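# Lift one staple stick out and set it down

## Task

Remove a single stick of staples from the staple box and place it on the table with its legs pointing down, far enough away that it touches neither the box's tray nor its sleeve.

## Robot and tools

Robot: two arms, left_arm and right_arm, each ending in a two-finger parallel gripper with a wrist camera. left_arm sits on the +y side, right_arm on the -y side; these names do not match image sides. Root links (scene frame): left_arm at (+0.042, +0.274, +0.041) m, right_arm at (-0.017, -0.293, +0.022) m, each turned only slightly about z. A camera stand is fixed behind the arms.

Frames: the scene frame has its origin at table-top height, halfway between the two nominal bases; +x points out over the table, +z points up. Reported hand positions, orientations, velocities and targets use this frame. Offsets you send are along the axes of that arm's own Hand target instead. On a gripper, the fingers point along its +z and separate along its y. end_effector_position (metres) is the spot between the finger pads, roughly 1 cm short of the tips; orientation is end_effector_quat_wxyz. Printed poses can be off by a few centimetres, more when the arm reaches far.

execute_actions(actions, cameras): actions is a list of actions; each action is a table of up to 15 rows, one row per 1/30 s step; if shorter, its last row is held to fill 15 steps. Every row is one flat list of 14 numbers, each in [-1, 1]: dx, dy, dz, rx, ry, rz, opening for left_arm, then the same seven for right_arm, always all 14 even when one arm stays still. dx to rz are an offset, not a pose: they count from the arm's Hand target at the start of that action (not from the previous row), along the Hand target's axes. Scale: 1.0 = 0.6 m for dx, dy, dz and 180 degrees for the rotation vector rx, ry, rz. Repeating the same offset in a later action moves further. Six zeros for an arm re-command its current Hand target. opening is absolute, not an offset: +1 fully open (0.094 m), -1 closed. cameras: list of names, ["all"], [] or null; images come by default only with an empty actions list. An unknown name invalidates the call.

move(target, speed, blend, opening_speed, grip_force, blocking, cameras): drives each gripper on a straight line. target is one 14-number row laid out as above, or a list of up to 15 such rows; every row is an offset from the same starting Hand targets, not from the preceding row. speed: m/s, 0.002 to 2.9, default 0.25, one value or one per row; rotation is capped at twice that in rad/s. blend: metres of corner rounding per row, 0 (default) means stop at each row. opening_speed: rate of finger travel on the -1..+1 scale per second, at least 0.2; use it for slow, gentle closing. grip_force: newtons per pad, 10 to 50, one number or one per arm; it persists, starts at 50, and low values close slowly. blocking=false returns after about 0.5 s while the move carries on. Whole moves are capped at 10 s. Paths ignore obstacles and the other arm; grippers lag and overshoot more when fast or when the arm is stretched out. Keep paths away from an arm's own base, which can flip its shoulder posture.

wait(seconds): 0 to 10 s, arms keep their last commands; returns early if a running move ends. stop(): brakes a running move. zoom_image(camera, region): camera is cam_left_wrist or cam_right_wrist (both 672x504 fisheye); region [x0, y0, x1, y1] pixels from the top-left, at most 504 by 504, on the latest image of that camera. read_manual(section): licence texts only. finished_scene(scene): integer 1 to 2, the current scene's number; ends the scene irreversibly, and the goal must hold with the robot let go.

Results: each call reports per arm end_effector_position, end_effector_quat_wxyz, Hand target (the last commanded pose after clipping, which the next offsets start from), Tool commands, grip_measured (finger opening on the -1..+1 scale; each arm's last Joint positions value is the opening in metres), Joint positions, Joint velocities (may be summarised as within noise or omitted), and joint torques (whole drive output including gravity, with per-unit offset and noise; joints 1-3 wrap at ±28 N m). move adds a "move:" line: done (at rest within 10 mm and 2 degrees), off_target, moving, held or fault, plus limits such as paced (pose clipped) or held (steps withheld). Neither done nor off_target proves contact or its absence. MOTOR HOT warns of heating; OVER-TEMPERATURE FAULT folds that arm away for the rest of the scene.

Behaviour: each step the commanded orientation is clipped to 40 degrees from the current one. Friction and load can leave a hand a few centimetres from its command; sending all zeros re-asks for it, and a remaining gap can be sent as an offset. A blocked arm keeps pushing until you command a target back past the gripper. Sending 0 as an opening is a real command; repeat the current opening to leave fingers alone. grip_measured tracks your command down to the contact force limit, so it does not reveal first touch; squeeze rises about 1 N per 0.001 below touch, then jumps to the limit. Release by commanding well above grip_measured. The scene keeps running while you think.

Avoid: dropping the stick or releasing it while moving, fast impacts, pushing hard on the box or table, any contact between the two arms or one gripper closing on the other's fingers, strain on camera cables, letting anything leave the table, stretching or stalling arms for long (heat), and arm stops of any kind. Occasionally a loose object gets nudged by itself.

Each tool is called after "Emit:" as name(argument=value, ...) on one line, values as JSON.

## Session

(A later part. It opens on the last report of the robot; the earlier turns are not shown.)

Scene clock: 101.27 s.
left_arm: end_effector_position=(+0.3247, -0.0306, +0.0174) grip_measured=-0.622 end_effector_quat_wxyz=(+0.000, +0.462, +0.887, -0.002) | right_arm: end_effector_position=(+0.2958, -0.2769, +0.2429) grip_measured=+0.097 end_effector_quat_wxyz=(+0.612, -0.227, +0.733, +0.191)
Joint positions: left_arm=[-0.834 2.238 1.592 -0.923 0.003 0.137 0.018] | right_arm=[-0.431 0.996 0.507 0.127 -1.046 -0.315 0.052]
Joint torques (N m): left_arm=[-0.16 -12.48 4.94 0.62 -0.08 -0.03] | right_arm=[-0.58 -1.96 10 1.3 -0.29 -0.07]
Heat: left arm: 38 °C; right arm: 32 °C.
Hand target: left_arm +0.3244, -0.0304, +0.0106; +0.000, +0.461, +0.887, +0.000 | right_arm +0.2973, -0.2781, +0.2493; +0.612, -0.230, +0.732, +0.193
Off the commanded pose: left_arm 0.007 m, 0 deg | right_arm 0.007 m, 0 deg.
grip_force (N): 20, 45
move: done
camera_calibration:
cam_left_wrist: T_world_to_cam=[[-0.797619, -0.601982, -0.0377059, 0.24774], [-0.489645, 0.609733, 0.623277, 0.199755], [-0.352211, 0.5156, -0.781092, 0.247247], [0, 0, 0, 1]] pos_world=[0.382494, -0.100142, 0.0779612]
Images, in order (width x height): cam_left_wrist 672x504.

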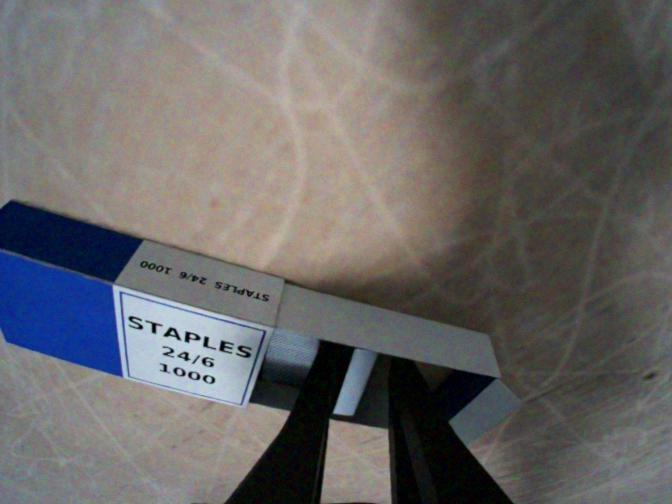

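Emit:
move(target=[0,0,0,0,0,0,-0.93,0,0,0,0,0,0,0.1], cameras=["cam_left_wrist"], opening_speed=0.2)

Emit:
zoom_image(camera="cam_left_wrist", region=[220, 230, 470, 480])

Scene clock: 103.17 s.
left_arm: end_effector_position=(+0.3248, -0.0308, +0.0174) grip_measured=-0.865 end_effector_quat_wxyz=(+0.001, +0.462, +0.887, -0.002) | right_arm: end_effector_position=(+0.2958, -0.2769, +0.2429) grip_measured=+0.097 end_effector_quat_wxyz=(+0.612, -0.227, +0.733, +0.191)
Joint positions: left_arm=[-0.834 2.238 1.592 -0.922 0.003 0.137 0.006] | right_arm=[-0.431 0.996 0.507 0.127 -1.046 -0.315 0.052]
Joint torques (N m): left_arm=[-0.17 -12.45 4.94 0.65 -0.08 -0.02] | right_arm=[-0.58 -1.94 10 1.29 -0.29 -0.08]
Heat: left arm: 38 °C; right arm: 32 °C.
Hand target: left_arm +0.3244, -0.0304, +0.0106; +0.000, +0.461, +0.887, +0.000 | right_arm +0.2973, -0.2781, +0.2493; +0.612, -0.230, +0.732, +0.193
Off the commanded pose: left_arm 0.007 m, 0 deg | right_arm 0.007 m, 0 deg.
grip_force (N): 20, 45
move: done
camera_calibration:
cam_left_wrist: T_world_to_cam=[[-0.797561, -0.602049, -0.0378544, 0.247746], [-0.490016, 0.609991, 0.622732, 0.200011], [-0.351825, 0.515216, -0.781519, 0.247258], [0, 0, 0, 1]] pos_world=[0.382592, -0.100241, 0.0780616]
Images, in order (width x height): cam_left_wrist 672x504.

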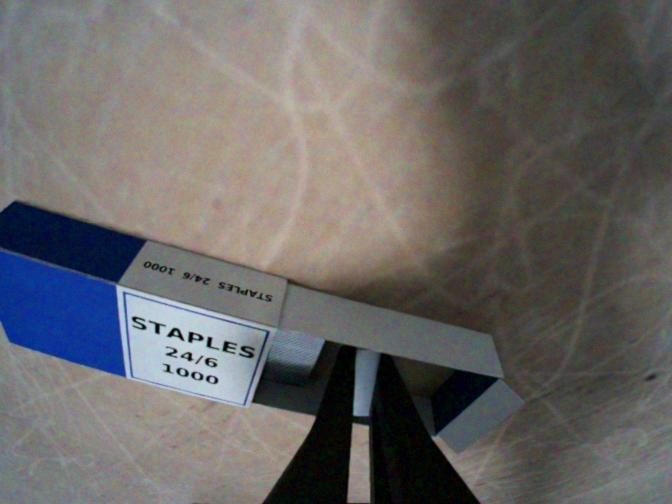

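Scaled by 2.016 from the camera's 672x504 image, which has a finer 960x720 frame.

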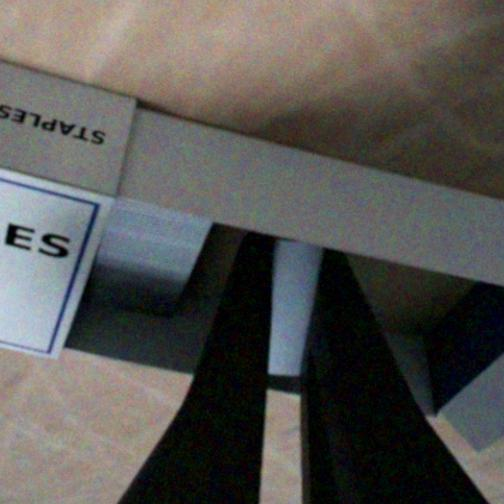

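Emit:
move(target=[0,0,-0.19,0,0,0,-0.92,0,0,0,0,0,0,0.1], cameras=["cam_left_wrist"], speed=0.08)

Emit:
zoom_image(camera="cam_left_wrist", region=[220, 180, 520, 430])

Scene clock: 105.40 s.
left_arm: end_effector_position=(+0.3196, -0.0252, +0.1035) grip_measured=-0.866 end_effector_quat_wxyz=(-0.025, +0.462, +0.886, +0.008) | right_arm: end_effector_position=(+0.2958, -0.2769, +0.2429) grip_measured=+0.097 end_effector_quat_wxyz=(+0.612, -0.227, +0.733, +0.191)
Joint positions: left_arm=[-0.834 2.175 1.842 -1.289 0.003 0.137 0.006] | right_arm=[-0.431 0.996 0.507 0.127 -1.046 -0.315 0.052]
Joint torques (N m): left_arm=[-0.17 -16.44 8.25 0.2 -0.07 -0.02] | right_arm=[-0.59 -1.95 10 1.29 -0.29 -0.07]
Heat: left arm: 38 °C; right arm: 32 °C.
Hand target: left_arm +0.3243, -0.0303, +0.1244; +0.000, +0.461, +0.887, +0.000 | right_arm +0.2973, -0.2781, +0.2493; +0.612, -0.230, +0.732, +0.193
Off the commanded pose: left_arm 0.022 m, 3 deg | right_arm 0.007 m, 0 deg.
grip_force (N): 20, 45
move: off_target (left_arm)
camera_calibration:
cam_left_wrist: T_world_to_cam=[[-0.798869, -0.600638, -0.0322976, 0.250154], [-0.465983, 0.584033, 0.664654, 0.127751], [-0.380353, 0.546022, -0.746453, 0.316107], [0, 0, 0, 1]] pos_world=[0.379602, -0.0969594, 0.159128]
Images, in order (width x height): cam_left_wrist 672x504.

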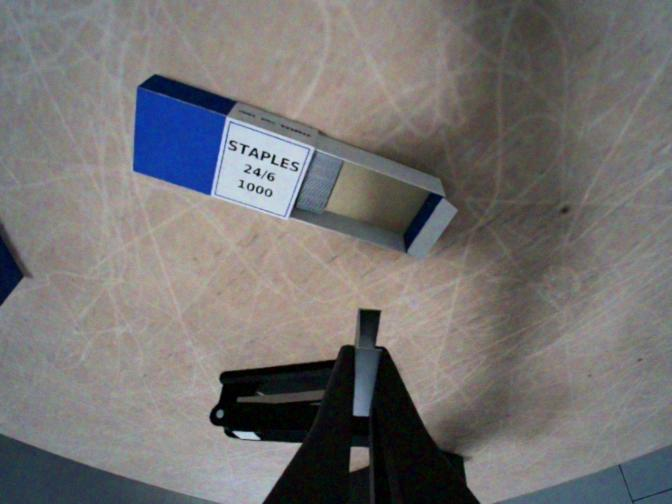

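Scaled by 1.680 from the camera's 672x504 image, which has a finer 960x720 frame.

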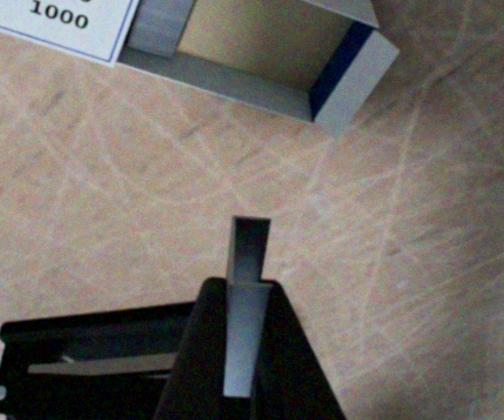

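Emit:
zoom_image(camera="cam_left_wrist", region=[335, 295, 405, 365])

Scaled by 7.200 from the camera's 672x504 image, which has a finer 960x720 frame.

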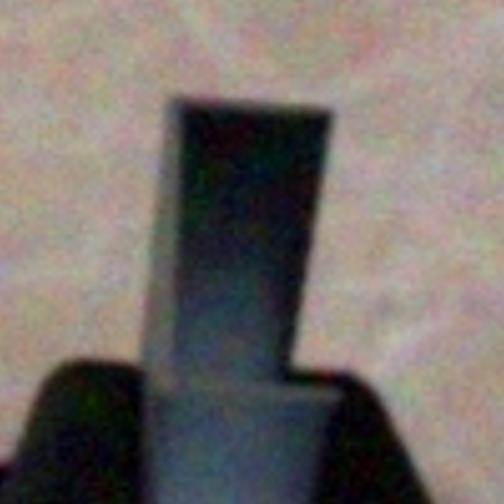

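Emit:
move(target=[0.24,0.384,0,0,0,0,-0.92,0,0,0,0,0,0,0.1], cameras=["all"], speed=0.2)

Scene clock: 108.73 s.
left_arm: end_effector_position=(+0.4239, +0.2239, +0.1221) grip_measured=-0.866 end_effector_quat_wxyz=(-0.007, +0.456, +0.890, +0.001) | right_arm: end_effector_position=(+0.2958, -0.2769, +0.2429) grip_measured=+0.097 end_effector_quat_wxyz=(+0.612, -0.227, +0.733, +0.191)
Joint positions: left_arm=[-0.146 2.03 1.694 -1.247 -0.007 0.811 0.006] | right_arm=[-0.431 0.996 0.507 0.127 -1.046 -0.315 0.052]
Joint torques (N m): left_arm=[-0.46 -10.82 8.36 0.38 0.01 0.09] | right_arm=[-0.58 -1.95 9.99 1.3 -0.29 -0.07]
Heat: left arm: 38 °C; right arm: 32 °C.
Hand target: left_arm +0.4301, +0.2199, +0.1245; +0.000, +0.461, +0.887, +0.000 | right_arm +0.2973, -0.2781, +0.2493; +0.612, -0.230, +0.732, +0.193
Off the commanded pose: left_arm 0.008 m, 1 deg | right_arm 0.007 m, 0 deg.
grip_force (N): 20, 45
move: done
camera_calibration:
cam_left_wrist: T_world_to_cam=[[-0.788768, -0.61362, -0.0362679, 0.482835], [-0.492162, 0.595091, 0.635329, 0.0306956], [-0.368268, 0.518977, -0.771389, 0.237549], [0, 0, 0, 1]] pos_world=[0.483434, 0.154727, 0.181253]
cam_right_wrist: T_world_to_cam=[[0.597661, -0.80112, 0.0317493, -0.402075], [-0.567924, -0.450977, -0.688536, 0.247619], [0.565918, 0.39348, -0.724507, 0.217149], [0, 0, 0, 1]] pos_world=[0.258045, -0.295883, 0.340586]

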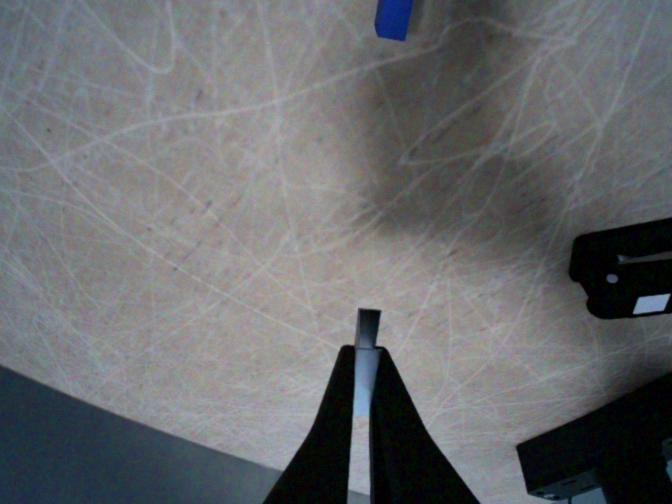

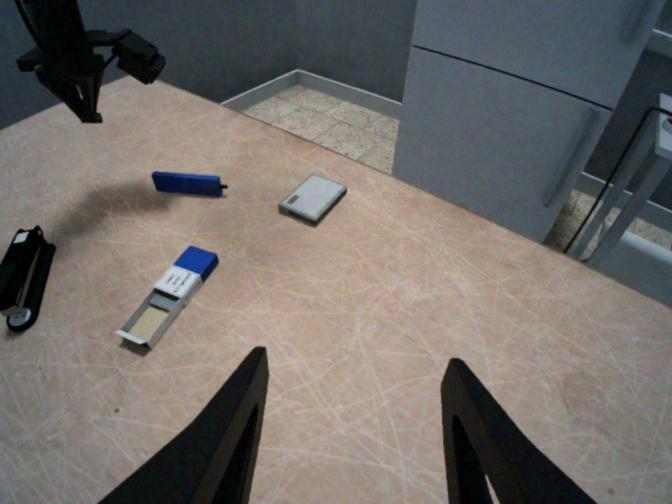

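Emit:
move(target=[0,0,0.155,0,0,0,-0.92,0,0,0,0,0,0,0.1], cameras=[], speed=0.12)

Emit:
move(target=[0,0,0.014,0,0,0,-0.92,0,0,0,0,0,0,0.1], cameras=["cam_left_wrist"], speed=0.04)

Emit:
zoom_image(camera="cam_left_wrist", region=[280, 270, 440, 430])

Scene clock: 110.47 s.
left_arm: end_effector_position=(+0.4306, +0.2230, +0.0378) grip_measured=-0.866 end_effector_quat_wxyz=(+0.000, +0.456, +0.890, +0.004) | right_arm: end_effector_position=(+0.2958, -0.2769, +0.2429) grip_measured=+0.097 end_effector_quat_wxyz=(+0.612, -0.227, +0.733, +0.191)
Joint positions: left_arm=[-0.146 2.121 1.488 -0.934 -0.007 0.812 0.006] | right_arm=[-0.431 0.996 0.507 0.127 -1.046 -0.315 0.052]
Joint torques (N m): left_arm=[-0.46 -11.38 5.22 0.63 0.01 0.07] | right_arm=[-0.58 -1.95 10 1.29 -0.29 -0.08]
Heat: left arm: 37 °C; right arm: 32 °C.
Hand target: left_arm +0.4303, +0.2199, +0.0315; +0.000, +0.461, +0.887, +0.000 | right_arm +0.2973, -0.2781, +0.2493; +0.612, -0.230, +0.732, +0.193
Off the commanded pose: left_arm 0.007 m, 1 deg | right_arm 0.007 m, 0 deg.
grip_force (N): 20, 45
move: done
No camera images: "cameras" was empty.

Scene clock: 111.40 s.
left_arm: end_effector_position=(+0.4326, +0.2228, +0.0324) grip_measured=-0.866 end_effector_quat_wxyz=(+0.005, +0.456, +0.890, +0.005) | right_arm: end_effector_position=(+0.2958, -0.2769, +0.2429) grip_measured=+0.097 end_effector_quat_wxyz=(+0.612, -0.227, +0.733, +0.191)
Joint positions: left_arm=[-0.146 2.128 1.476 -0.906 -0.007 0.812 0.006] | right_arm=[-0.431 0.996 0.507 0.127 -1.046 -0.315 0.052]
Joint torques (N m): left_arm=[-0.47 -10.95 4.93 0.67 0.01 0.07] | right_arm=[-0.58 -1.95 9.99 1.29 -0.3 -0.08]
Heat: left arm: 37 °C; right arm: 32 °C.
Hand target: left_arm +0.4302, +0.2199, +0.0231; +0.000, +0.461, +0.887, +0.000 | right_arm +0.2973, -0.2781, +0.2493; +0.612, -0.230, +0.732, +0.193
Off the commanded pose: left_arm 0.010 m, 1 deg | right_arm 0.007 m, 0 deg.
grip_force (N): 20, 45
move: done
camera_calibration:
cam_left_wrist: T_world_to_cam=[[-0.788362, -0.612899, -0.0532966, 0.485874], [-0.506699, 0.597735, 0.621264, 0.0987941], [-0.348915, 0.516786, -0.781786, 0.164676], [0, 0, 0, 1]] pos_world=[0.490562, 0.153637, 0.0932593]
Images, in order (width x height): cam_left_wrist 672x504.

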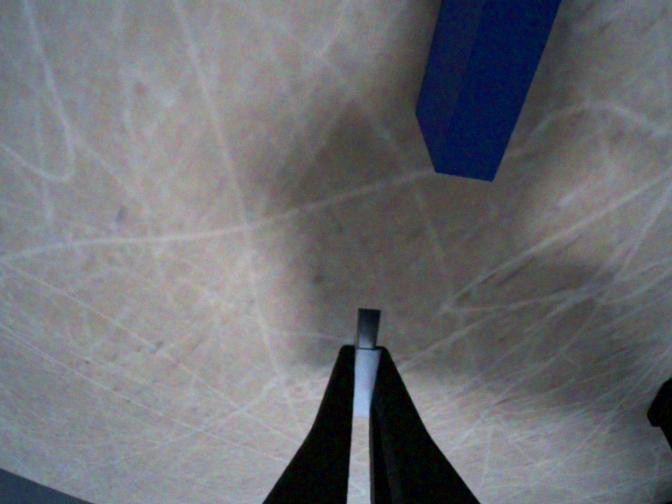

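Scaled by 3.150 from the camera's 672x504 image, which has a finer 960x720 frame.

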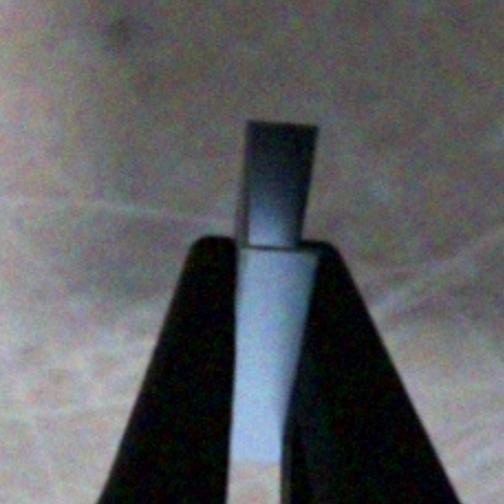

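Emit:
move(target=[0.004,0,0.014,0,0,0,-0.92,0,0,0,0,0,0,0.1], cameras=[], speed=0.04)

Emit:
move(target=[0.002,0,0.007,0,0,0,-0.92,0,0,0,0,0,0,0.1], cameras=["cam_left_wrist"], speed=0.04)

Emit:
zoom_image(camera="cam_left_wrist", region=[280, 270, 440, 430])

Scene clock: 112.50 s.
left_arm: end_effector_position=(+0.4312, +0.2229, +0.0240) grip_measured=-0.866 end_effector_quat_wxyz=(+0.005, +0.458, +0.889, +0.005) | right_arm: end_effector_position=(+0.2958, -0.2769, +0.2429) grip_measured=+0.097 end_effector_quat_wxyz=(+0.612, -0.227, +0.733, +0.191)
Joint positions: left_arm=[-0.146 2.137 1.452 -0.874 -0.007 0.816 0.006] | right_arm=[-0.431 0.996 0.507 0.127 -1.046 -0.315 0.052]
Joint torques (N m): left_arm=[-0.1 -10.92 4.9 0.59 0.01 0.08] | right_arm=[-0.58 -1.95 9.99 1.29 -0.29 -0.07]
Heat: left arm: 37 °C; right arm: 32 °C.
Hand target: left_arm +0.4288, +0.2218, +0.0148; +0.000, +0.461, +0.887, +0.000 | right_arm +0.2973, -0.2781, +0.2493; +0.612, -0.230, +0.732, +0.193
Off the commanded pose: left_arm 0.010 m, 1 deg | right_arm 0.007 m, 0 deg.
grip_force (N): 20, 45
move: done
No camera images: "cameras" was empty.

Scene clock: 113.37 s.
left_arm: end_effector_position=(+0.4312, +0.2229, +0.0216) grip_measured=-0.866 end_effector_quat_wxyz=(+0.007, +0.459, +0.888, +0.006) | right_arm: end_effector_position=(+0.2958, -0.2769, +0.2429) grip_measured=+0.097 end_effector_quat_wxyz=(+0.612, -0.227, +0.733, +0.191)
Joint positions: left_arm=[-0.146 2.137 1.442 -0.859 -0.007 0.818 0.006] | right_arm=[-0.431 0.996 0.507 0.127 -1.046 -0.315 0.052]
Joint torques (N m): left_arm=[0.09 -10.55 4.85 0.66 0.01 0.07] | right_arm=[-0.58 -1.95 9.99 1.29 -0.29 -0.08]
Heat: left arm: 36 °C; right arm: 32 °C.
Hand target: left_arm +0.4282, +0.2228, +0.0106; +0.000, +0.461, +0.887, +0.000 | right_arm +0.2973, -0.2781, +0.2493; +0.612, -0.230, +0.732, +0.193
Off the commanded pose: left_arm 0.011 m, 1 deg | right_arm 0.007 m, 0 deg.
grip_force (N): 20, 45
move: off_target (left_arm)
camera_calibration:
cam_left_wrist: T_world_to_cam=[[-0.792068, -0.607779, -0.0568529, 0.484836], [-0.505827, 0.601349, 0.618481, 0.103675], [-0.341711, 0.518637, -0.783741, 0.152113], [0, 0, 0, 1]] pos_world=[0.488443, 0.153438, 0.0826603]
Images, in order (width x height): cam_left_wrist 672x504.

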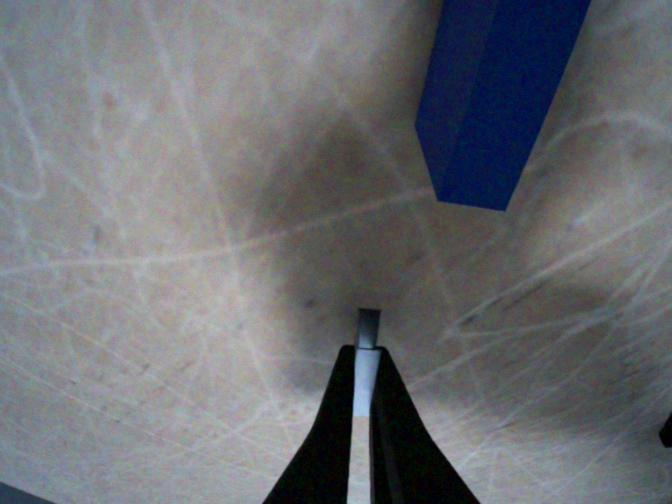

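Scaled by 3.150 from the camera's 672x504 image, which has a finer 960x720 frame.

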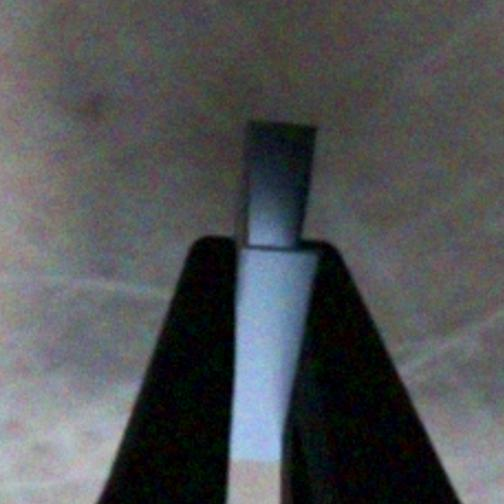

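Emit:
move(target=[0.003,0,0.008,0,0,0,-0.92,0,0,0,0,0,0,0.1], cameras=["cam_left_wrist"], speed=0.03)

Emit:
zoom_image(camera="cam_left_wrist", region=[280, 270, 440, 430])

Scene clock: 114.23 s.
left_arm: end_effector_position=(+0.4293, +0.2232, +0.0159) grip_measured=-0.866 end_effector_quat_wxyz=(+0.004, +0.460, +0.888, +0.005) | right_arm: end_effector_position=(+0.2958, -0.2769, +0.2429) grip_measured=+0.097 end_effector_quat_wxyz=(+0.612, -0.227, +0.733, +0.191)
Joint positions: left_arm=[-0.146 2.145 1.429 -0.844 -0.007 0.821 0.006] | right_arm=[-0.431 0.996 0.507 0.127 -1.046 -0.315 0.052]
Joint torques (N m): left_arm=[0.34 -10.76 4.66 0.68 0 0.06] | right_arm=[-0.58 -1.95 10 1.29 -0.29 -0.07]
Heat: left arm: 36 °C; right arm: 32 °C.
Hand target: left_arm +0.4270, +0.2243, +0.0057; +0.000, +0.461, +0.887, +0.000 | right_arm +0.2973, -0.2781, +0.2493; +0.612, -0.230, +0.732, +0.193
Off the commanded pose: left_arm 0.010 m, 1 deg | right_arm 0.007 m, 0 deg.
grip_force (N): 20, 45
move: done
camera_calibration:
cam_left_wrist: T_world_to_cam=[[-0.794188, -0.605344, -0.0531354, 0.483512], [-0.500747, 0.602399, 0.621585, 0.103553], [-0.344264, 0.520263, -0.781542, 0.147573], [0, 0, 0, 1]] pos_world=[0.486657, 0.153535, 0.0766591]
Images, in order (width x height): cam_left_wrist 672x504.

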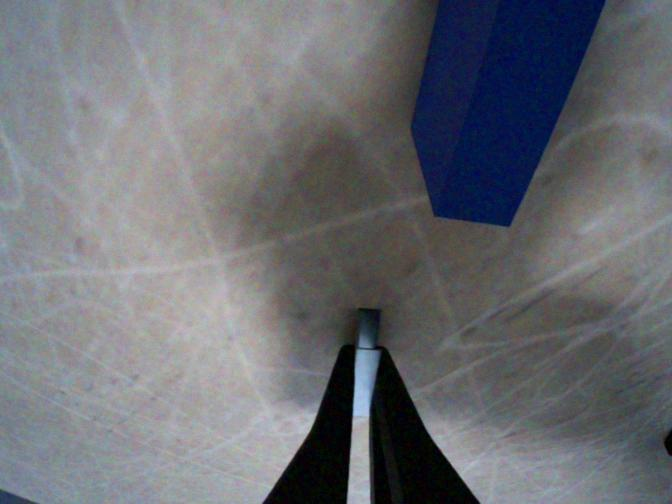

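Scaled by 3.150 from the camera's 672x504 image, which has a finer 960x720 frame.

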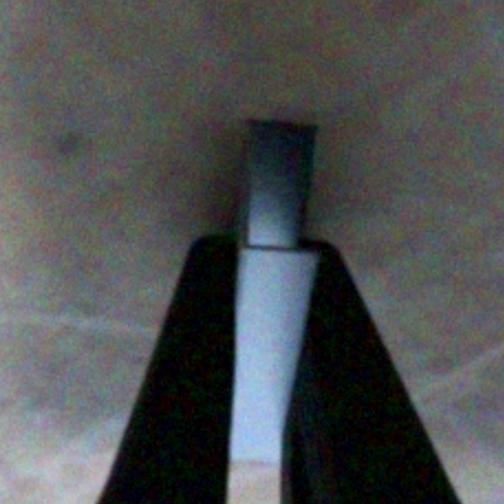

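Emit:
move(target=[0.002,0,0.005,0,0,0,-0.92,0,0,0,0,0,0,0.1], cameras=["cam_left_wrist"], speed=0.03)

Emit:
zoom_image(camera="cam_left_wrist", region=[280, 270, 440, 430])

Scene clock: 115.00 s.
left_arm: end_effector_position=(+0.4295, +0.2232, +0.0156) grip_measured=-0.866 end_effector_quat_wxyz=(+0.005, +0.461, +0.887, +0.005) | right_arm: end_effector_position=(+0.2958, -0.2769, +0.2429) grip_measured=+0.097 end_effector_quat_wxyz=(+0.612, -0.227, +0.733, +0.191)
Joint positions: left_arm=[-0.146 2.145 1.428 -0.841 -0.007 0.823 0.006] | right_arm=[-0.431 0.996 0.507 0.127 -1.046 -0.315 0.052]
Joint torques (N m): left_arm=[0.53 -10.55 4.11 0.78 0.01 0.07] | right_arm=[-0.58 -1.94 10 1.29 -0.29 -0.08]
Heat: left arm: 36 °C; right arm: 32 °C.
Hand target: left_arm +0.4264, +0.2253, +0.0027; +0.000, +0.461, +0.887, +0.000 | right_arm +0.2973, -0.2781, +0.2493; +0.612, -0.230, +0.732, +0.193
Off the commanded pose: left_arm 0.014 m, 1 deg | right_arm 0.007 m, 0 deg.
grip_force (N): 20, 45
move: off_target (left_arm)
camera_calibration:
cam_left_wrist: T_world_to_cam=[[-0.795066, -0.604127, -0.0538513, 0.483733], [-0.500467, 0.603293, 0.620943, 0.10351], [-0.342641, 0.520642, -0.782003, 0.146654], [0, 0, 0, 1]] pos_world=[0.486653, 0.153435, 0.0764594]
Images, in order (width x height): cam_left_wrist 672x504.

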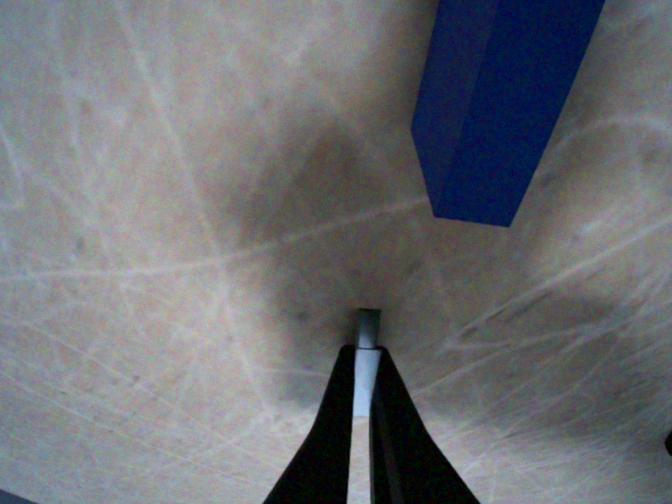

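Scaled by 3.150 from the camera's 672x504 image, which has a finer 960x720 frame.

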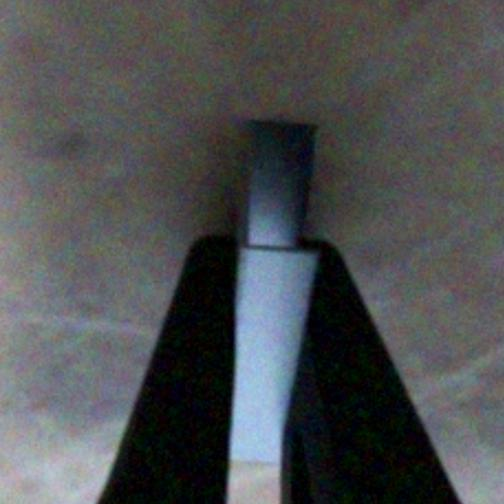

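Emit:
move(target=[0,0,-0.006,0,0,0,-0.8,0,0,0,0,0,0,0.1], cameras=[], opening_speed=0.2)

Emit:
move(target=[0,0,0,0,0,0,-0.3,0,0,0,0,0,0,0.1], cameras=["cam_left_wrist"], opening_speed=0.4)

Emit:
zoom_image(camera="cam_left_wrist", region=[270, 260, 450, 440])

Scene clock: 115.97 s.
left_arm: end_effector_position=(+0.4288, +0.2233, +0.0149) grip_measured=-0.802 end_effector_quat_wxyz=(+0.004, +0.462, +0.887, +0.005) | right_arm: end_effector_position=(+0.2958, -0.2769, +0.2429) grip_measured=+0.097 end_effector_quat_wxyz=(+0.612, -0.227, +0.733, +0.191)
Joint positions: left_arm=[-0.146 2.145 1.425 -0.839 -0.007 0.824 0.009] | right_arm=[-0.431 0.996 0.507 0.127 -1.046 -0.315 0.052]
Joint torques (N m): left_arm=[0.5 -11.04 4.77 0.64 0.01 0.07] | right_arm=[-0.58 -1.95 10 1.3 -0.29 -0.07]
Heat: left arm: 36 °C; right arm: 32 °C.
Hand target: left_arm +0.4264, +0.2253, +0.0063; +0.000, +0.461, +0.887, +0.000 | right_arm +0.2973, -0.2781, +0.2493; +0.612, -0.230, +0.732, +0.193
Off the commanded pose: left_arm 0.009 m, 1 deg | right_arm 0.007 m, 0 deg.
grip_force (N): 20, 45
move: done
No camera images: "cameras" was empty.

Scene clock: 117.43 s.
left_arm: end_effector_position=(+0.4288, +0.2233, +0.0149) grip_measured=-0.302 end_effector_quat_wxyz=(+0.004, +0.462, +0.887, +0.005) | right_arm: end_effector_position=(+0.2958, -0.2769, +0.2429) grip_measured=+0.097 end_effector_quat_wxyz=(+0.612, -0.227, +0.733, +0.191)
Joint positions: left_arm=[-0.146 2.145 1.425 -0.839 -0.007 0.824 0.033] | right_arm=[-0.431 0.996 0.507 0.127 -1.046 -0.315 0.052]
Joint torques (N m): left_arm=[0.51 -11.04 4.75 0.64 0.01 0.07] | right_arm=[-0.58 -1.95 10 1.29 -0.29 -0.08]
Heat: left arm: 36 °C; right arm: 32 °C.
Hand target: left_arm +0.4264, +0.2253, +0.0063; +0.000, +0.461, +0.887, +0.000 | right_arm +0.2973, -0.2781, +0.2493; +0.612, -0.230, +0.732, +0.193
Off the commanded pose: left_arm 0.009 m, 1 deg | right_arm 0.007 m, 0 deg.
grip_force (N): 20, 45
move: done
camera_calibration:
cam_left_wrist: T_world_to_cam=[[-0.796063, -0.602881, -0.053081, 0.48337], [-0.498824, 0.60393, 0.621646, 0.10271], [-0.342721, 0.521347, -0.781498, 0.145682], [0, 0, 0, 1]] pos_world=[0.485956, 0.153434, 0.0756591]
Images, in order (width x height): cam_left_wrist 672x504.

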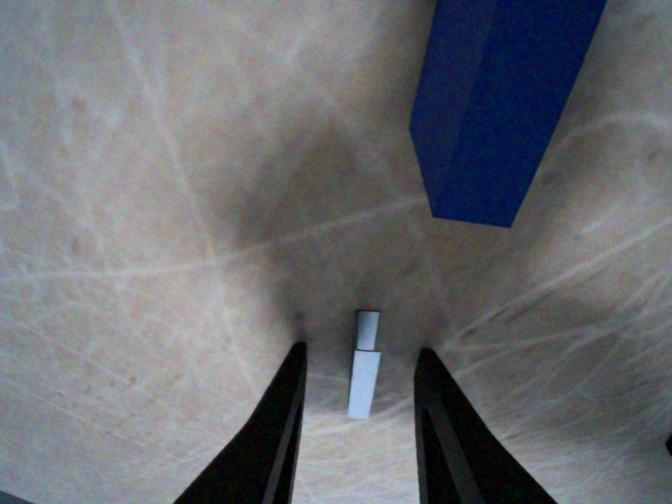

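Scaled by 2.800 from the camera's 672x504 image, which has a finer 960x720 frame.

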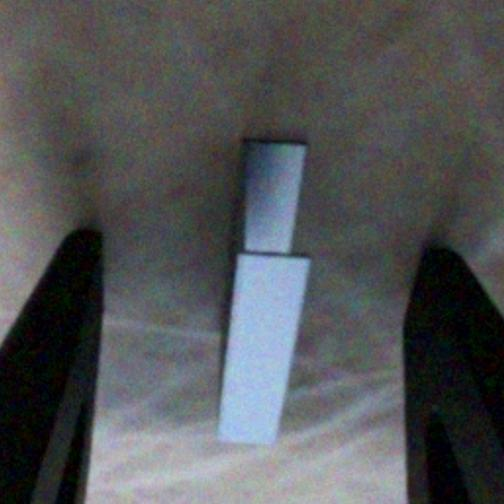

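Emit:
zoom_image(camera="cam_left_wrist", region=[340, 300, 395, 355])

Scaled by 9.164 from the camera's 672x504 image, which has a finer 960x720 frame.

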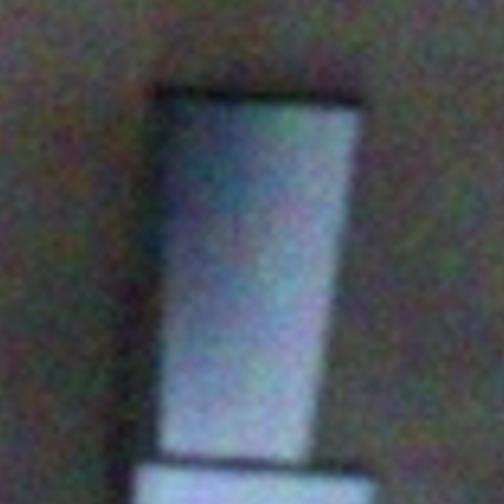

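Emit:
move(target=[0,0,-0.06,0,0,0,-0.3,0,0,0,0,0,0,0.1], cameras=["cam_left_wrist"], speed=0.04)

Scene clock: 120.00 s.
left_arm: end_effector_position=(+0.4155, +0.2251, +0.0231) grip_measured=-0.302 end_effector_quat_wxyz=(-0.024, +0.462, +0.887, -0.005) | right_arm: end_effector_position=(+0.2958, -0.2769, +0.2429) grip_measured=+0.097 end_effector_quat_wxyz=(+0.612, -0.227, +0.733, +0.191)
Joint positions: left_arm=[-0.146 2.136 1.446 -0.928 -0.007 0.824 0.033] | right_arm=[-0.431 0.996 0.507 0.127 -1.046 -0.315 0.052]
Joint torques (N m): left_arm=[0.51 -15.64 7.66 0.18 0 0.07] | right_arm=[-0.58 -1.95 10 1.29 -0.29 -0.08]
Heat: left arm: 36 °C; right arm: 32 °C.
Hand target: left_arm +0.4265, +0.2253, +0.0424; +0.000, +0.461, +0.887, +0.000 | right_arm +0.2973, -0.2781, +0.2493; +0.612, -0.230, +0.732, +0.193
Off the commanded pose: left_arm 0.022 m, 3 deg | right_arm 0.007 m, 0 deg.
grip_force (N): 20, 45
move: off_target (left_arm)
camera_calibration:
cam_left_wrist: T_world_to_cam=[[-0.797935, -0.602643, -0.0109631, 0.474031], [-0.46123, 0.598785, 0.65477, 0.0746901], [-0.388028, 0.52752, -0.755749, 0.163478], [0, 0, 0, 1]] pos_world=[0.47613, 0.154711, 0.0798401]
Images, in order (width x height): cam_left_wrist 672x504.

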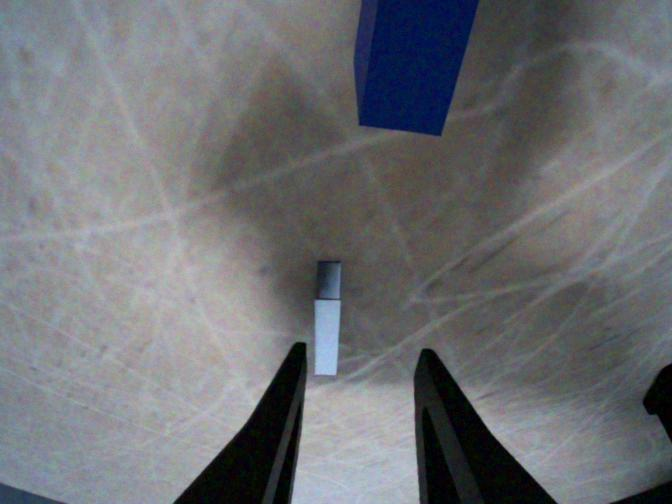

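Emit:
move(target=[0,-0.035,0,0,0,0,-0.3,0,0,0,0,0,0,0.1], cameras=["cam_left_wrist"], speed=0.05)

Emit:
zoom_image(camera="cam_left_wrist", region=[270, 220, 450, 400])

Scene clock: 121.17 s.
left_arm: end_effector_position=(+0.4058, +0.2162, +0.0318) grip_measured=-0.302 end_effector_quat_wxyz=(-0.020, +0.462, +0.887, -0.003) | right_arm: end_effector_position=(+0.2958, -0.2769, +0.2429) grip_measured=+0.097 end_effector_quat_wxyz=(+0.612, -0.227, +0.733, +0.191)
Joint positions: left_arm=[-0.173 2.086 1.404 -0.929 -0.007 0.798 0.033] | right_arm=[-0.431 0.996 0.507 0.127 -1.046 -0.315 0.052]
Joint torques (N m): left_arm=[-0.38 -15.34 4.79 0.5 0.01 -0.01] | right_arm=[-0.59 -1.95 10.02 1.29 -0.29 -0.08]
Heat: left arm: 36 °C; right arm: 32 °C.
Hand target: left_arm +0.4092, +0.2132, +0.0424; +0.000, +0.461, +0.887, +0.000 | right_arm +0.2973, -0.2781, +0.2493; +0.612, -0.230, +0.732, +0.193
Off the commanded pose: left_arm 0.012 m, 2 deg | right_arm 0.007 m, 0 deg.
grip_force (N): 20, 45
move: off_target (left_arm)
camera_calibration:
cam_left_wrist: T_world_to_cam=[[-0.798291, -0.60201, -0.0177563, 0.461208], [-0.466388, 0.599259, 0.650669, 0.0719294], [-0.381069, 0.527705, -0.759154, 0.168156], [0, 0, 0, 1]] pos_world=[0.465804, 0.145811, 0.0890429]
Images, in order (width x height): cam_left_wrist 672x504.

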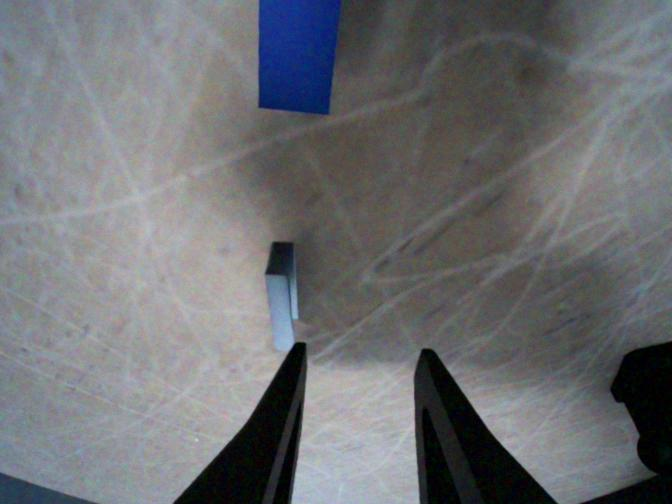

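Scaled by 2.800 from the camera's 672x504 image, which has a finer 960x720 frame.

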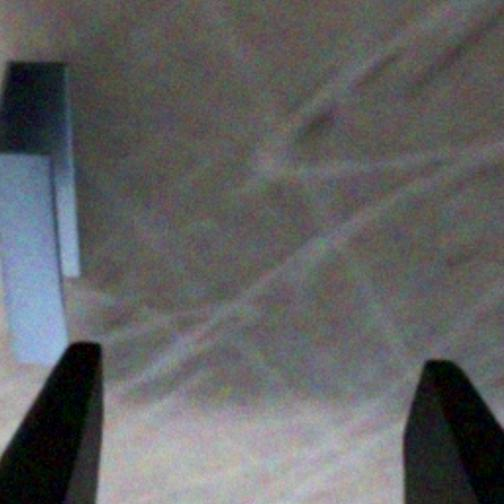

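Emit:
move(target=[[0,0,-0.035,0,0,0,-0.3,0,0,0,0,0,0,0.1],[0.005,0.0215,-0.035,0,0,0,-0.3,0,0,0,0,0,0,0.1],[0.005,0.0215,0.03,0,0,0,-0.3,0,0,0,0,0,0,0.1]], cameras=["cam_left_wrist"], speed=0.05)

Scene clock: 124.57 s.
left_arm: end_effector_position=(+0.4193, +0.2231, +0.0320) grip_measured=-0.302 end_effector_quat_wxyz=(+0.003, +0.460, +0.888, +0.004) | right_arm: end_effector_position=(+0.2958, -0.2769, +0.2429) grip_measured=+0.097 end_effector_quat_wxyz=(+0.612, -0.227, +0.733, +0.191)
Joint positions: left_arm=[-0.149 2.087 1.408 -0.884 -0.007 0.816 0.033] | right_arm=[-0.431 0.996 0.507 0.127 -1.046 -0.315 0.052]
Joint torques (N m): left_arm=[0.17 -10.7 4.98 0.62 0.01 0.08] | right_arm=[-0.58 -1.95 10 1.3 -0.29 -0.07]
Heat: left arm: 35 °C; right arm: 33 °C.
Hand target: left_arm +0.4181, +0.2231, +0.0243; +0.000, +0.461, +0.887, +0.000 | right_arm +0.2973, -0.2781, +0.2493; +0.612, -0.230, +0.732, +0.193
Off the commanded pose: left_arm 0.008 m, 1 deg | right_arm 0.007 m, 0 deg.
grip_force (N): 20, 45
move: done
camera_calibration:
cam_left_wrist: T_world_to_cam=[[-0.793239, -0.606825, -0.0503479, 0.476174], [-0.499499, 0.601191, 0.623755, 0.0882716], [-0.348241, 0.519935, -0.779997, 0.15839], [0, 0, 0, 1]] pos_world=[0.47697, 0.153534, 0.0924582]
Images, in order (width x height): cam_left_wrist 672x504.

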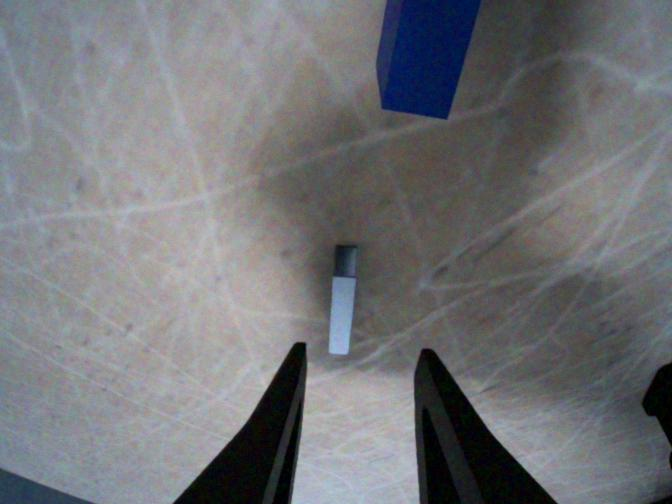

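Emit:
move(target=[-0.005,0,0.0175,0,0,0,-0.3,0,0,0,0,0,0,0.1], cameras=["cam_left_wrist"], speed=0.05)

Scene clock: 125.67 s.
left_arm: end_effector_position=(+0.4224, +0.2227, +0.0230) grip_measured=-0.302 end_effector_quat_wxyz=(+0.005, +0.460, +0.888, +0.005) | right_arm: end_effector_position=(+0.2958, -0.2769, +0.2429) grip_measured=+0.097 end_effector_quat_wxyz=(+0.612, -0.227, +0.733, +0.191)
Joint positions: left_arm=[-0.149 2.109 1.403 -0.853 -0.007 0.816 0.033] | right_arm=[-0.431 0.996 0.507 0.127 -1.046 -0.315 0.052]
Joint torques (N m): left_arm=[-0.29 -10.58 4.81 0.64 0 0.02] | right_arm=[-0.57 -1.94 10 1.29 -0.29 -0.08]
Heat: left arm: 35 °C; right arm: 33 °C.
Hand target: left_arm +0.4198, +0.2207, +0.0138; +0.000, +0.461, +0.887, +0.000 | right_arm +0.2973, -0.2781, +0.2493; +0.612, -0.230, +0.732, +0.193
Off the commanded pose: left_arm 0.010 m, 1 deg | right_arm 0.007 m, 0 deg.
grip_force (N): 20, 45
move: done
camera_calibration:
cam_left_wrist: T_world_to_cam=[[-0.793009, -0.606849, -0.0535773, 0.477954], [-0.502334, 0.601598, 0.62108, 0.0968384], [-0.34467, 0.519435, -0.781914, 0.151419], [0, 0, 0, 1]] pos_world=[0.479856, 0.153136, 0.0838593]
Images, in order (width x height): cam_left_wrist 672x504.

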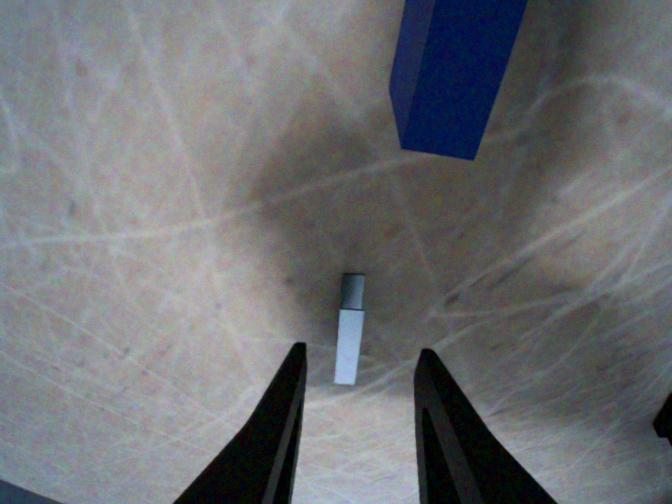

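Emit:
move(target=[0,-0.036,-0.01,0,0,0,-0.3,0,0,0,0,0,0,0.1], cameras=["cam_left_wrist"], speed=0.05)

Emit:
zoom_image(camera="cam_left_wrist", region=[260, 240, 440, 420])

Scene clock: 126.77 s.
left_arm: end_effector_position=(+0.4020, +0.2125, +0.0137) grip_measured=-0.302 end_effector_quat_wxyz=(-0.013, +0.461, +0.887, +0.001) | right_arm: end_effector_position=(+0.2958, -0.2769, +0.2429) grip_measured=+0.097 end_effector_quat_wxyz=(+0.612, -0.227, +0.733, +0.191)
Joint positions: left_arm=[-0.186 2.093 1.336 -0.837 -0.01 0.781 0.033] | right_arm=[-0.431 0.996 0.507 0.127 -1.046 -0.315 0.052]
Joint torques (N m): left_arm=[-0.57 -14.34 4.29 0.51 0.04 -0.02] | right_arm=[-0.59 -1.94 10 1.29 -0.29 -0.07]
Heat: left arm: 35 °C; right arm: 33 °C.
Hand target: left_arm +0.4021, +0.2082, +0.0199; +0.000, +0.461, +0.887, +0.000 | right_arm +0.2973, -0.2781, +0.2493; +0.612, -0.230, +0.732, +0.193
Off the commanded pose: left_arm 0.007 m, 1 deg | right_arm 0.007 m, 0 deg.
grip_force (N): 20, 45
move: done
camera_calibration:
cam_left_wrist: T_world_to_cam=[[-0.795887, -0.604631, -0.0313736, 0.455487], [-0.478843, 0.596906, 0.643749, 0.089722], [-0.370504, 0.527375, -0.764593, 0.150819], [0, 0, 0, 1]] pos_world=[0.461358, 0.142308, 0.0718468]
Images, in order (width x height): cam_left_wrist 672x504.

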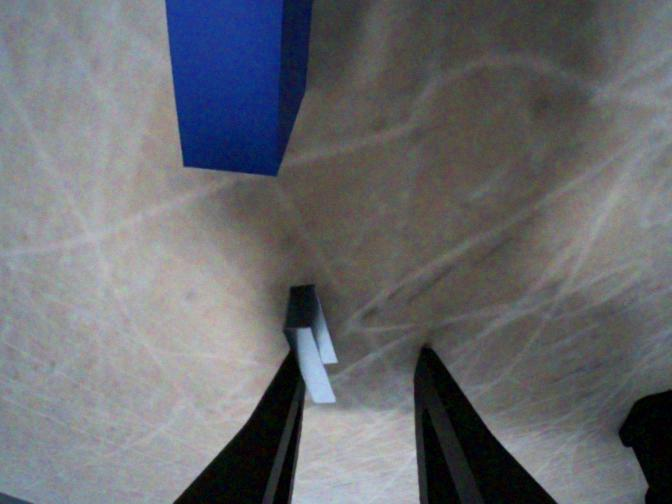

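Scaled by 2.800 from the camera's 672x504 image, which has a finer 960x720 frame.

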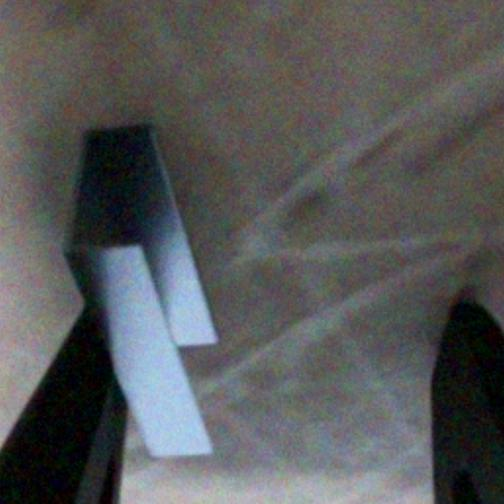

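Emit:
move(target=[[0,0.012,0,0,0,0,-0.3,0,0,0,0,0,0,0.1],[0,0.012,-0.042,0,0,0,-0.3,0,0,0,0,0,0,0.1]], cameras=["cam_left_wrist"], speed=0.05)

Scene clock: 128.80 s.
left_arm: end_effector_position=(+0.3983, +0.2132, +0.0281) grip_measured=-0.302 end_effector_quat_wxyz=(-0.022, +0.462, +0.887, -0.002) | right_arm: end_effector_position=(+0.2958, -0.2769, +0.2429) grip_measured=+0.097 end_effector_quat_wxyz=(+0.612, -0.227, +0.733, +0.191)
Joint positions: left_arm=[-0.186 2.071 1.365 -0.907 -0.01 0.783 0.033] | right_arm=[-0.431 0.996 0.507 0.127 -1.046 -0.315 0.052]
Joint torques (N m): left_arm=[0.51 -14.63 7.51 0.22 0.03 0.07] | right_arm=[-0.58 -1.95 10 1.3 -0.29 -0.08]
Heat: left arm: 35 °C; right arm: 33 °C.
Hand target: left_arm +0.4081, +0.2123, +0.0451; +0.000, +0.461, +0.887, +0.000 | right_arm +0.2973, -0.2781, +0.2493; +0.612, -0.230, +0.732, +0.193
Off the commanded pose: left_arm 0.020 m, 3 deg | right_arm 0.007 m, 0 deg.
grip_force (N): 20, 45
move: off_target (left_arm)
camera_calibration:
cam_left_wrist: T_world_to_cam=[[-0.797748, -0.602709, -0.0184129, 0.453284], [-0.465288, 0.595859, 0.654568, 0.0728384], [-0.383543, 0.530748, -0.755779, 0.164295], [0, 0, 0, 1]] pos_world=[0.458512, 0.142598, 0.0848395]
Images, in order (width x height): cam_left_wrist 672x504.

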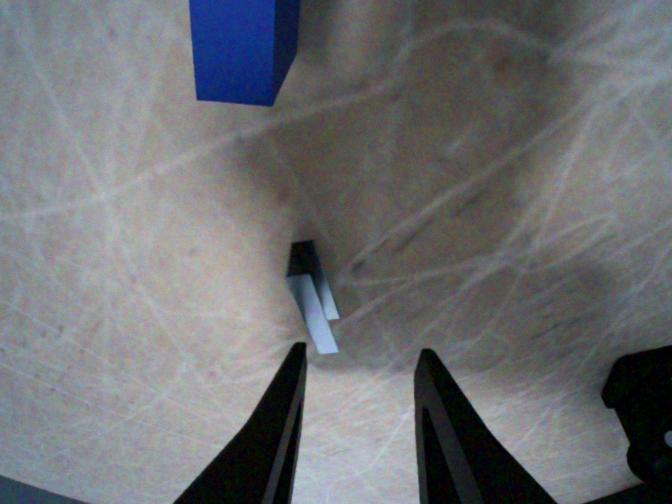

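Emit:
move(target=[[0,0.008,-0.04,0,0,0,-0.3,0,0,0,0,0,0,0.1],[-0.0035,0.008,-0.04,0,0,-0.11,-0.3,0,0,0,0,0,0,0.1],[-0.0035,0.008,0.022,0,0,-0.11,-0.3,0,0,0,0,0,0,0.1]], cameras=["cam_left_wrist"], speed=0.07)

Scene clock: 134.23 s.
left_arm: end_effector_position=(+0.4138, +0.2142, +0.0396) grip_measured=-0.302 end_effector_quat_wxyz=(+0.002, +0.305, +0.952, +0.005) | right_arm: end_effector_position=(+0.2958, -0.2769, +0.2429) grip_measured=+0.097 end_effector_quat_wxyz=(+0.612, -0.227, +0.733, +0.191)
Joint positions: left_arm=[-0.176 2.063 1.403 -0.906 -0.01 0.454 0.033] | right_arm=[-0.431 0.996 0.507 0.127 -1.046 -0.315 0.052]
Joint torques (N m): left_arm=[0.14 -10.51 5 0.66 0.04 -0.04] | right_arm=[-0.59 -1.94 9.99 1.3 -0.29 -0.08]
Heat: left arm: 36 °C; right arm: 33 °C.
Hand target: left_arm +0.4131, +0.2134, +0.0318; +0.000, +0.302, +0.953, +0.000 | right_arm +0.2973, -0.2781, +0.2493; +0.612, -0.230, +0.732, +0.193
Off the commanded pose: left_arm 0.008 m, 1 deg | right_arm 0.007 m, 0 deg.
grip_force (N): 20, 45
move: done
camera_calibration:
cam_left_wrist: T_world_to_cam=[[-0.550266, -0.833393, -0.0516028, 0.41481], [-0.669523, 0.40345, 0.623672, 0.198857], [-0.498945, 0.377735, -0.779981, 0.259845], [0, 0, 0, 1]] pos_world=[0.491044, 0.167318, 0.100058]
Images, in order (width x height): cam_left_wrist 672x504.

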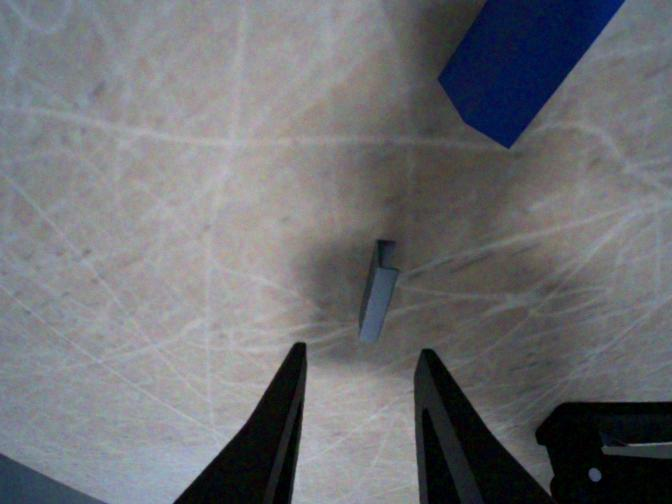

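Emit:
move(target=[-0.006,-0.008,0,0,0,0.05,-0.3,0,0,0,0,0,0,0.1], cameras=["cam_left_wrist"], speed=0.07)

Scene clock: 136.03 s.
left_arm: end_effector_position=(+0.4134, +0.2117, +0.0396) grip_measured=-0.302 end_effector_quat_wxyz=(+0.002, +0.370, +0.929, +0.005) | right_arm: end_effector_position=(+0.2958, -0.2769, +0.2429) grip_measured=+0.097 end_effector_quat_wxyz=(+0.612, -0.227, +0.733, +0.191)
Joint positions: left_arm=[-0.183 2.063 1.403 -0.905 -0.01 0.584 0.033] | right_arm=[-0.431 0.996 0.507 0.127 -1.046 -0.315 0.052]
Joint torques (N m): left_arm=[-0.46 -10.19 5.44 0.64 0.04 0.06] | right_arm=[-0.58 -1.95 10 1.29 -0.29 -0.08]
Heat: left arm: 36 °C; right arm: 33 °C.
Hand target: left_arm +0.4133, +0.2074, +0.0318; +0.000, +0.376, +0.927, +0.000 | right_arm +0.2973, -0.2781, +0.2493; +0.612, -0.230, +0.732, +0.193
Off the commanded pose: left_arm 0.009 m, 1 deg | right_arm 0.007 m, 0 deg.
grip_force (N): 20, 45
move: done
camera_calibration:
cam_left_wrist: T_world_to_cam=[[-0.658345, -0.750932, -0.0518094, 0.439754], [-0.608125, 0.490057, 0.624522, 0.155912], [-0.443584, 0.442658, -0.779287, 0.22398], [0, 0, 0, 1]] pos_world=[0.483677, 0.154673, 0.0999573]
Images, in order (width x height): cam_left_wrist 672x504.

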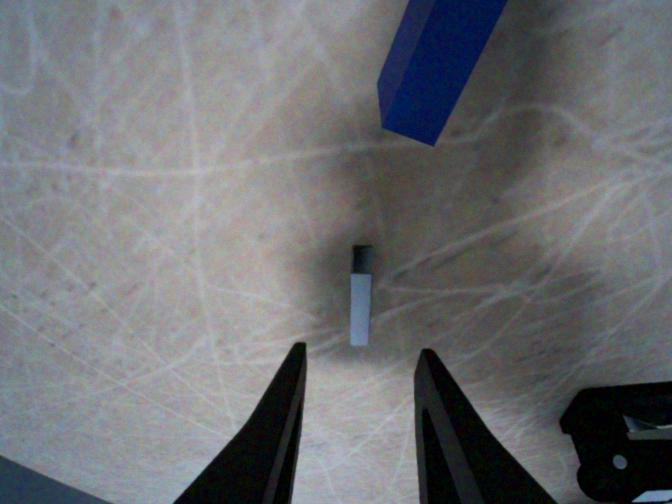

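Emit:
move(target=[0,-0.042,0,0,0,0,-0.3,0,0,0,0,0,0,0.1], cameras=["cam_left_wrist"], speed=0.06)

Emit:
zoom_image(camera="cam_left_wrist", region=[260, 240, 440, 420])

Scene clock: 137.17 s.
left_arm: end_effector_position=(+0.3923, +0.1926, +0.0254) grip_measured=-0.302 end_effector_quat_wxyz=(-0.018, +0.378, +0.926, +0.002) | right_arm: end_effector_position=(+0.2958, -0.2769, +0.2429) grip_measured=+0.097 end_effector_quat_wxyz=(+0.612, -0.227, +0.733, +0.191)
Joint positions: left_arm=[-0.245 2.063 1.34 -0.883 -0.01 0.539 0.033] | right_arm=[-0.431 0.996 0.507 0.127 -1.046 -0.315 0.052]
Joint torques (N m): left_arm=[-0.13 -13.91 4.75 0.57 0.03 -0.05] | right_arm=[-0.58 -1.95 9.99 1.3 -0.29 -0.08]
Heat: left arm: 36 °C; right arm: 33 °C.
Hand target: left_arm +0.3958, +0.1892, +0.0318; +0.000, +0.376, +0.927, +0.000 | right_arm +0.2973, -0.2781, +0.2493; +0.612, -0.230, +0.732, +0.193
Off the commanded pose: left_arm 0.008 m, 2 deg | right_arm 0.007 m, 0 deg.
grip_force (N): 20, 45
move: done
camera_calibration:
cam_left_wrist: T_world_to_cam=[[-0.67277, -0.739158, -0.0320383, 0.413736], [-0.574728, 0.494858, 0.651769, 0.146527], [-0.465905, 0.456904, -0.757741, 0.217471], [0, 0, 0, 1]] pos_world=[0.463883, 0.133943, 0.0825399]
Images, in order (width x height): cam_left_wrist 672x504.

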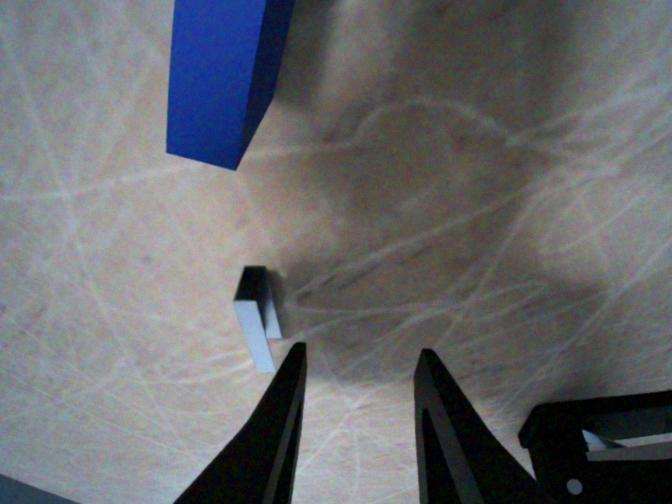

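Scaled by 2.800 from the camera's 672x504 image, which has a finer 960x720 frame.

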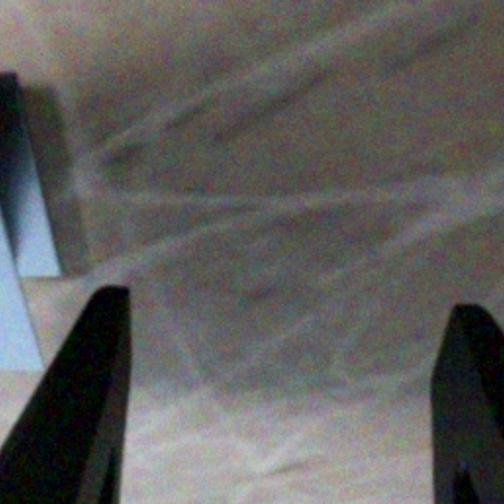

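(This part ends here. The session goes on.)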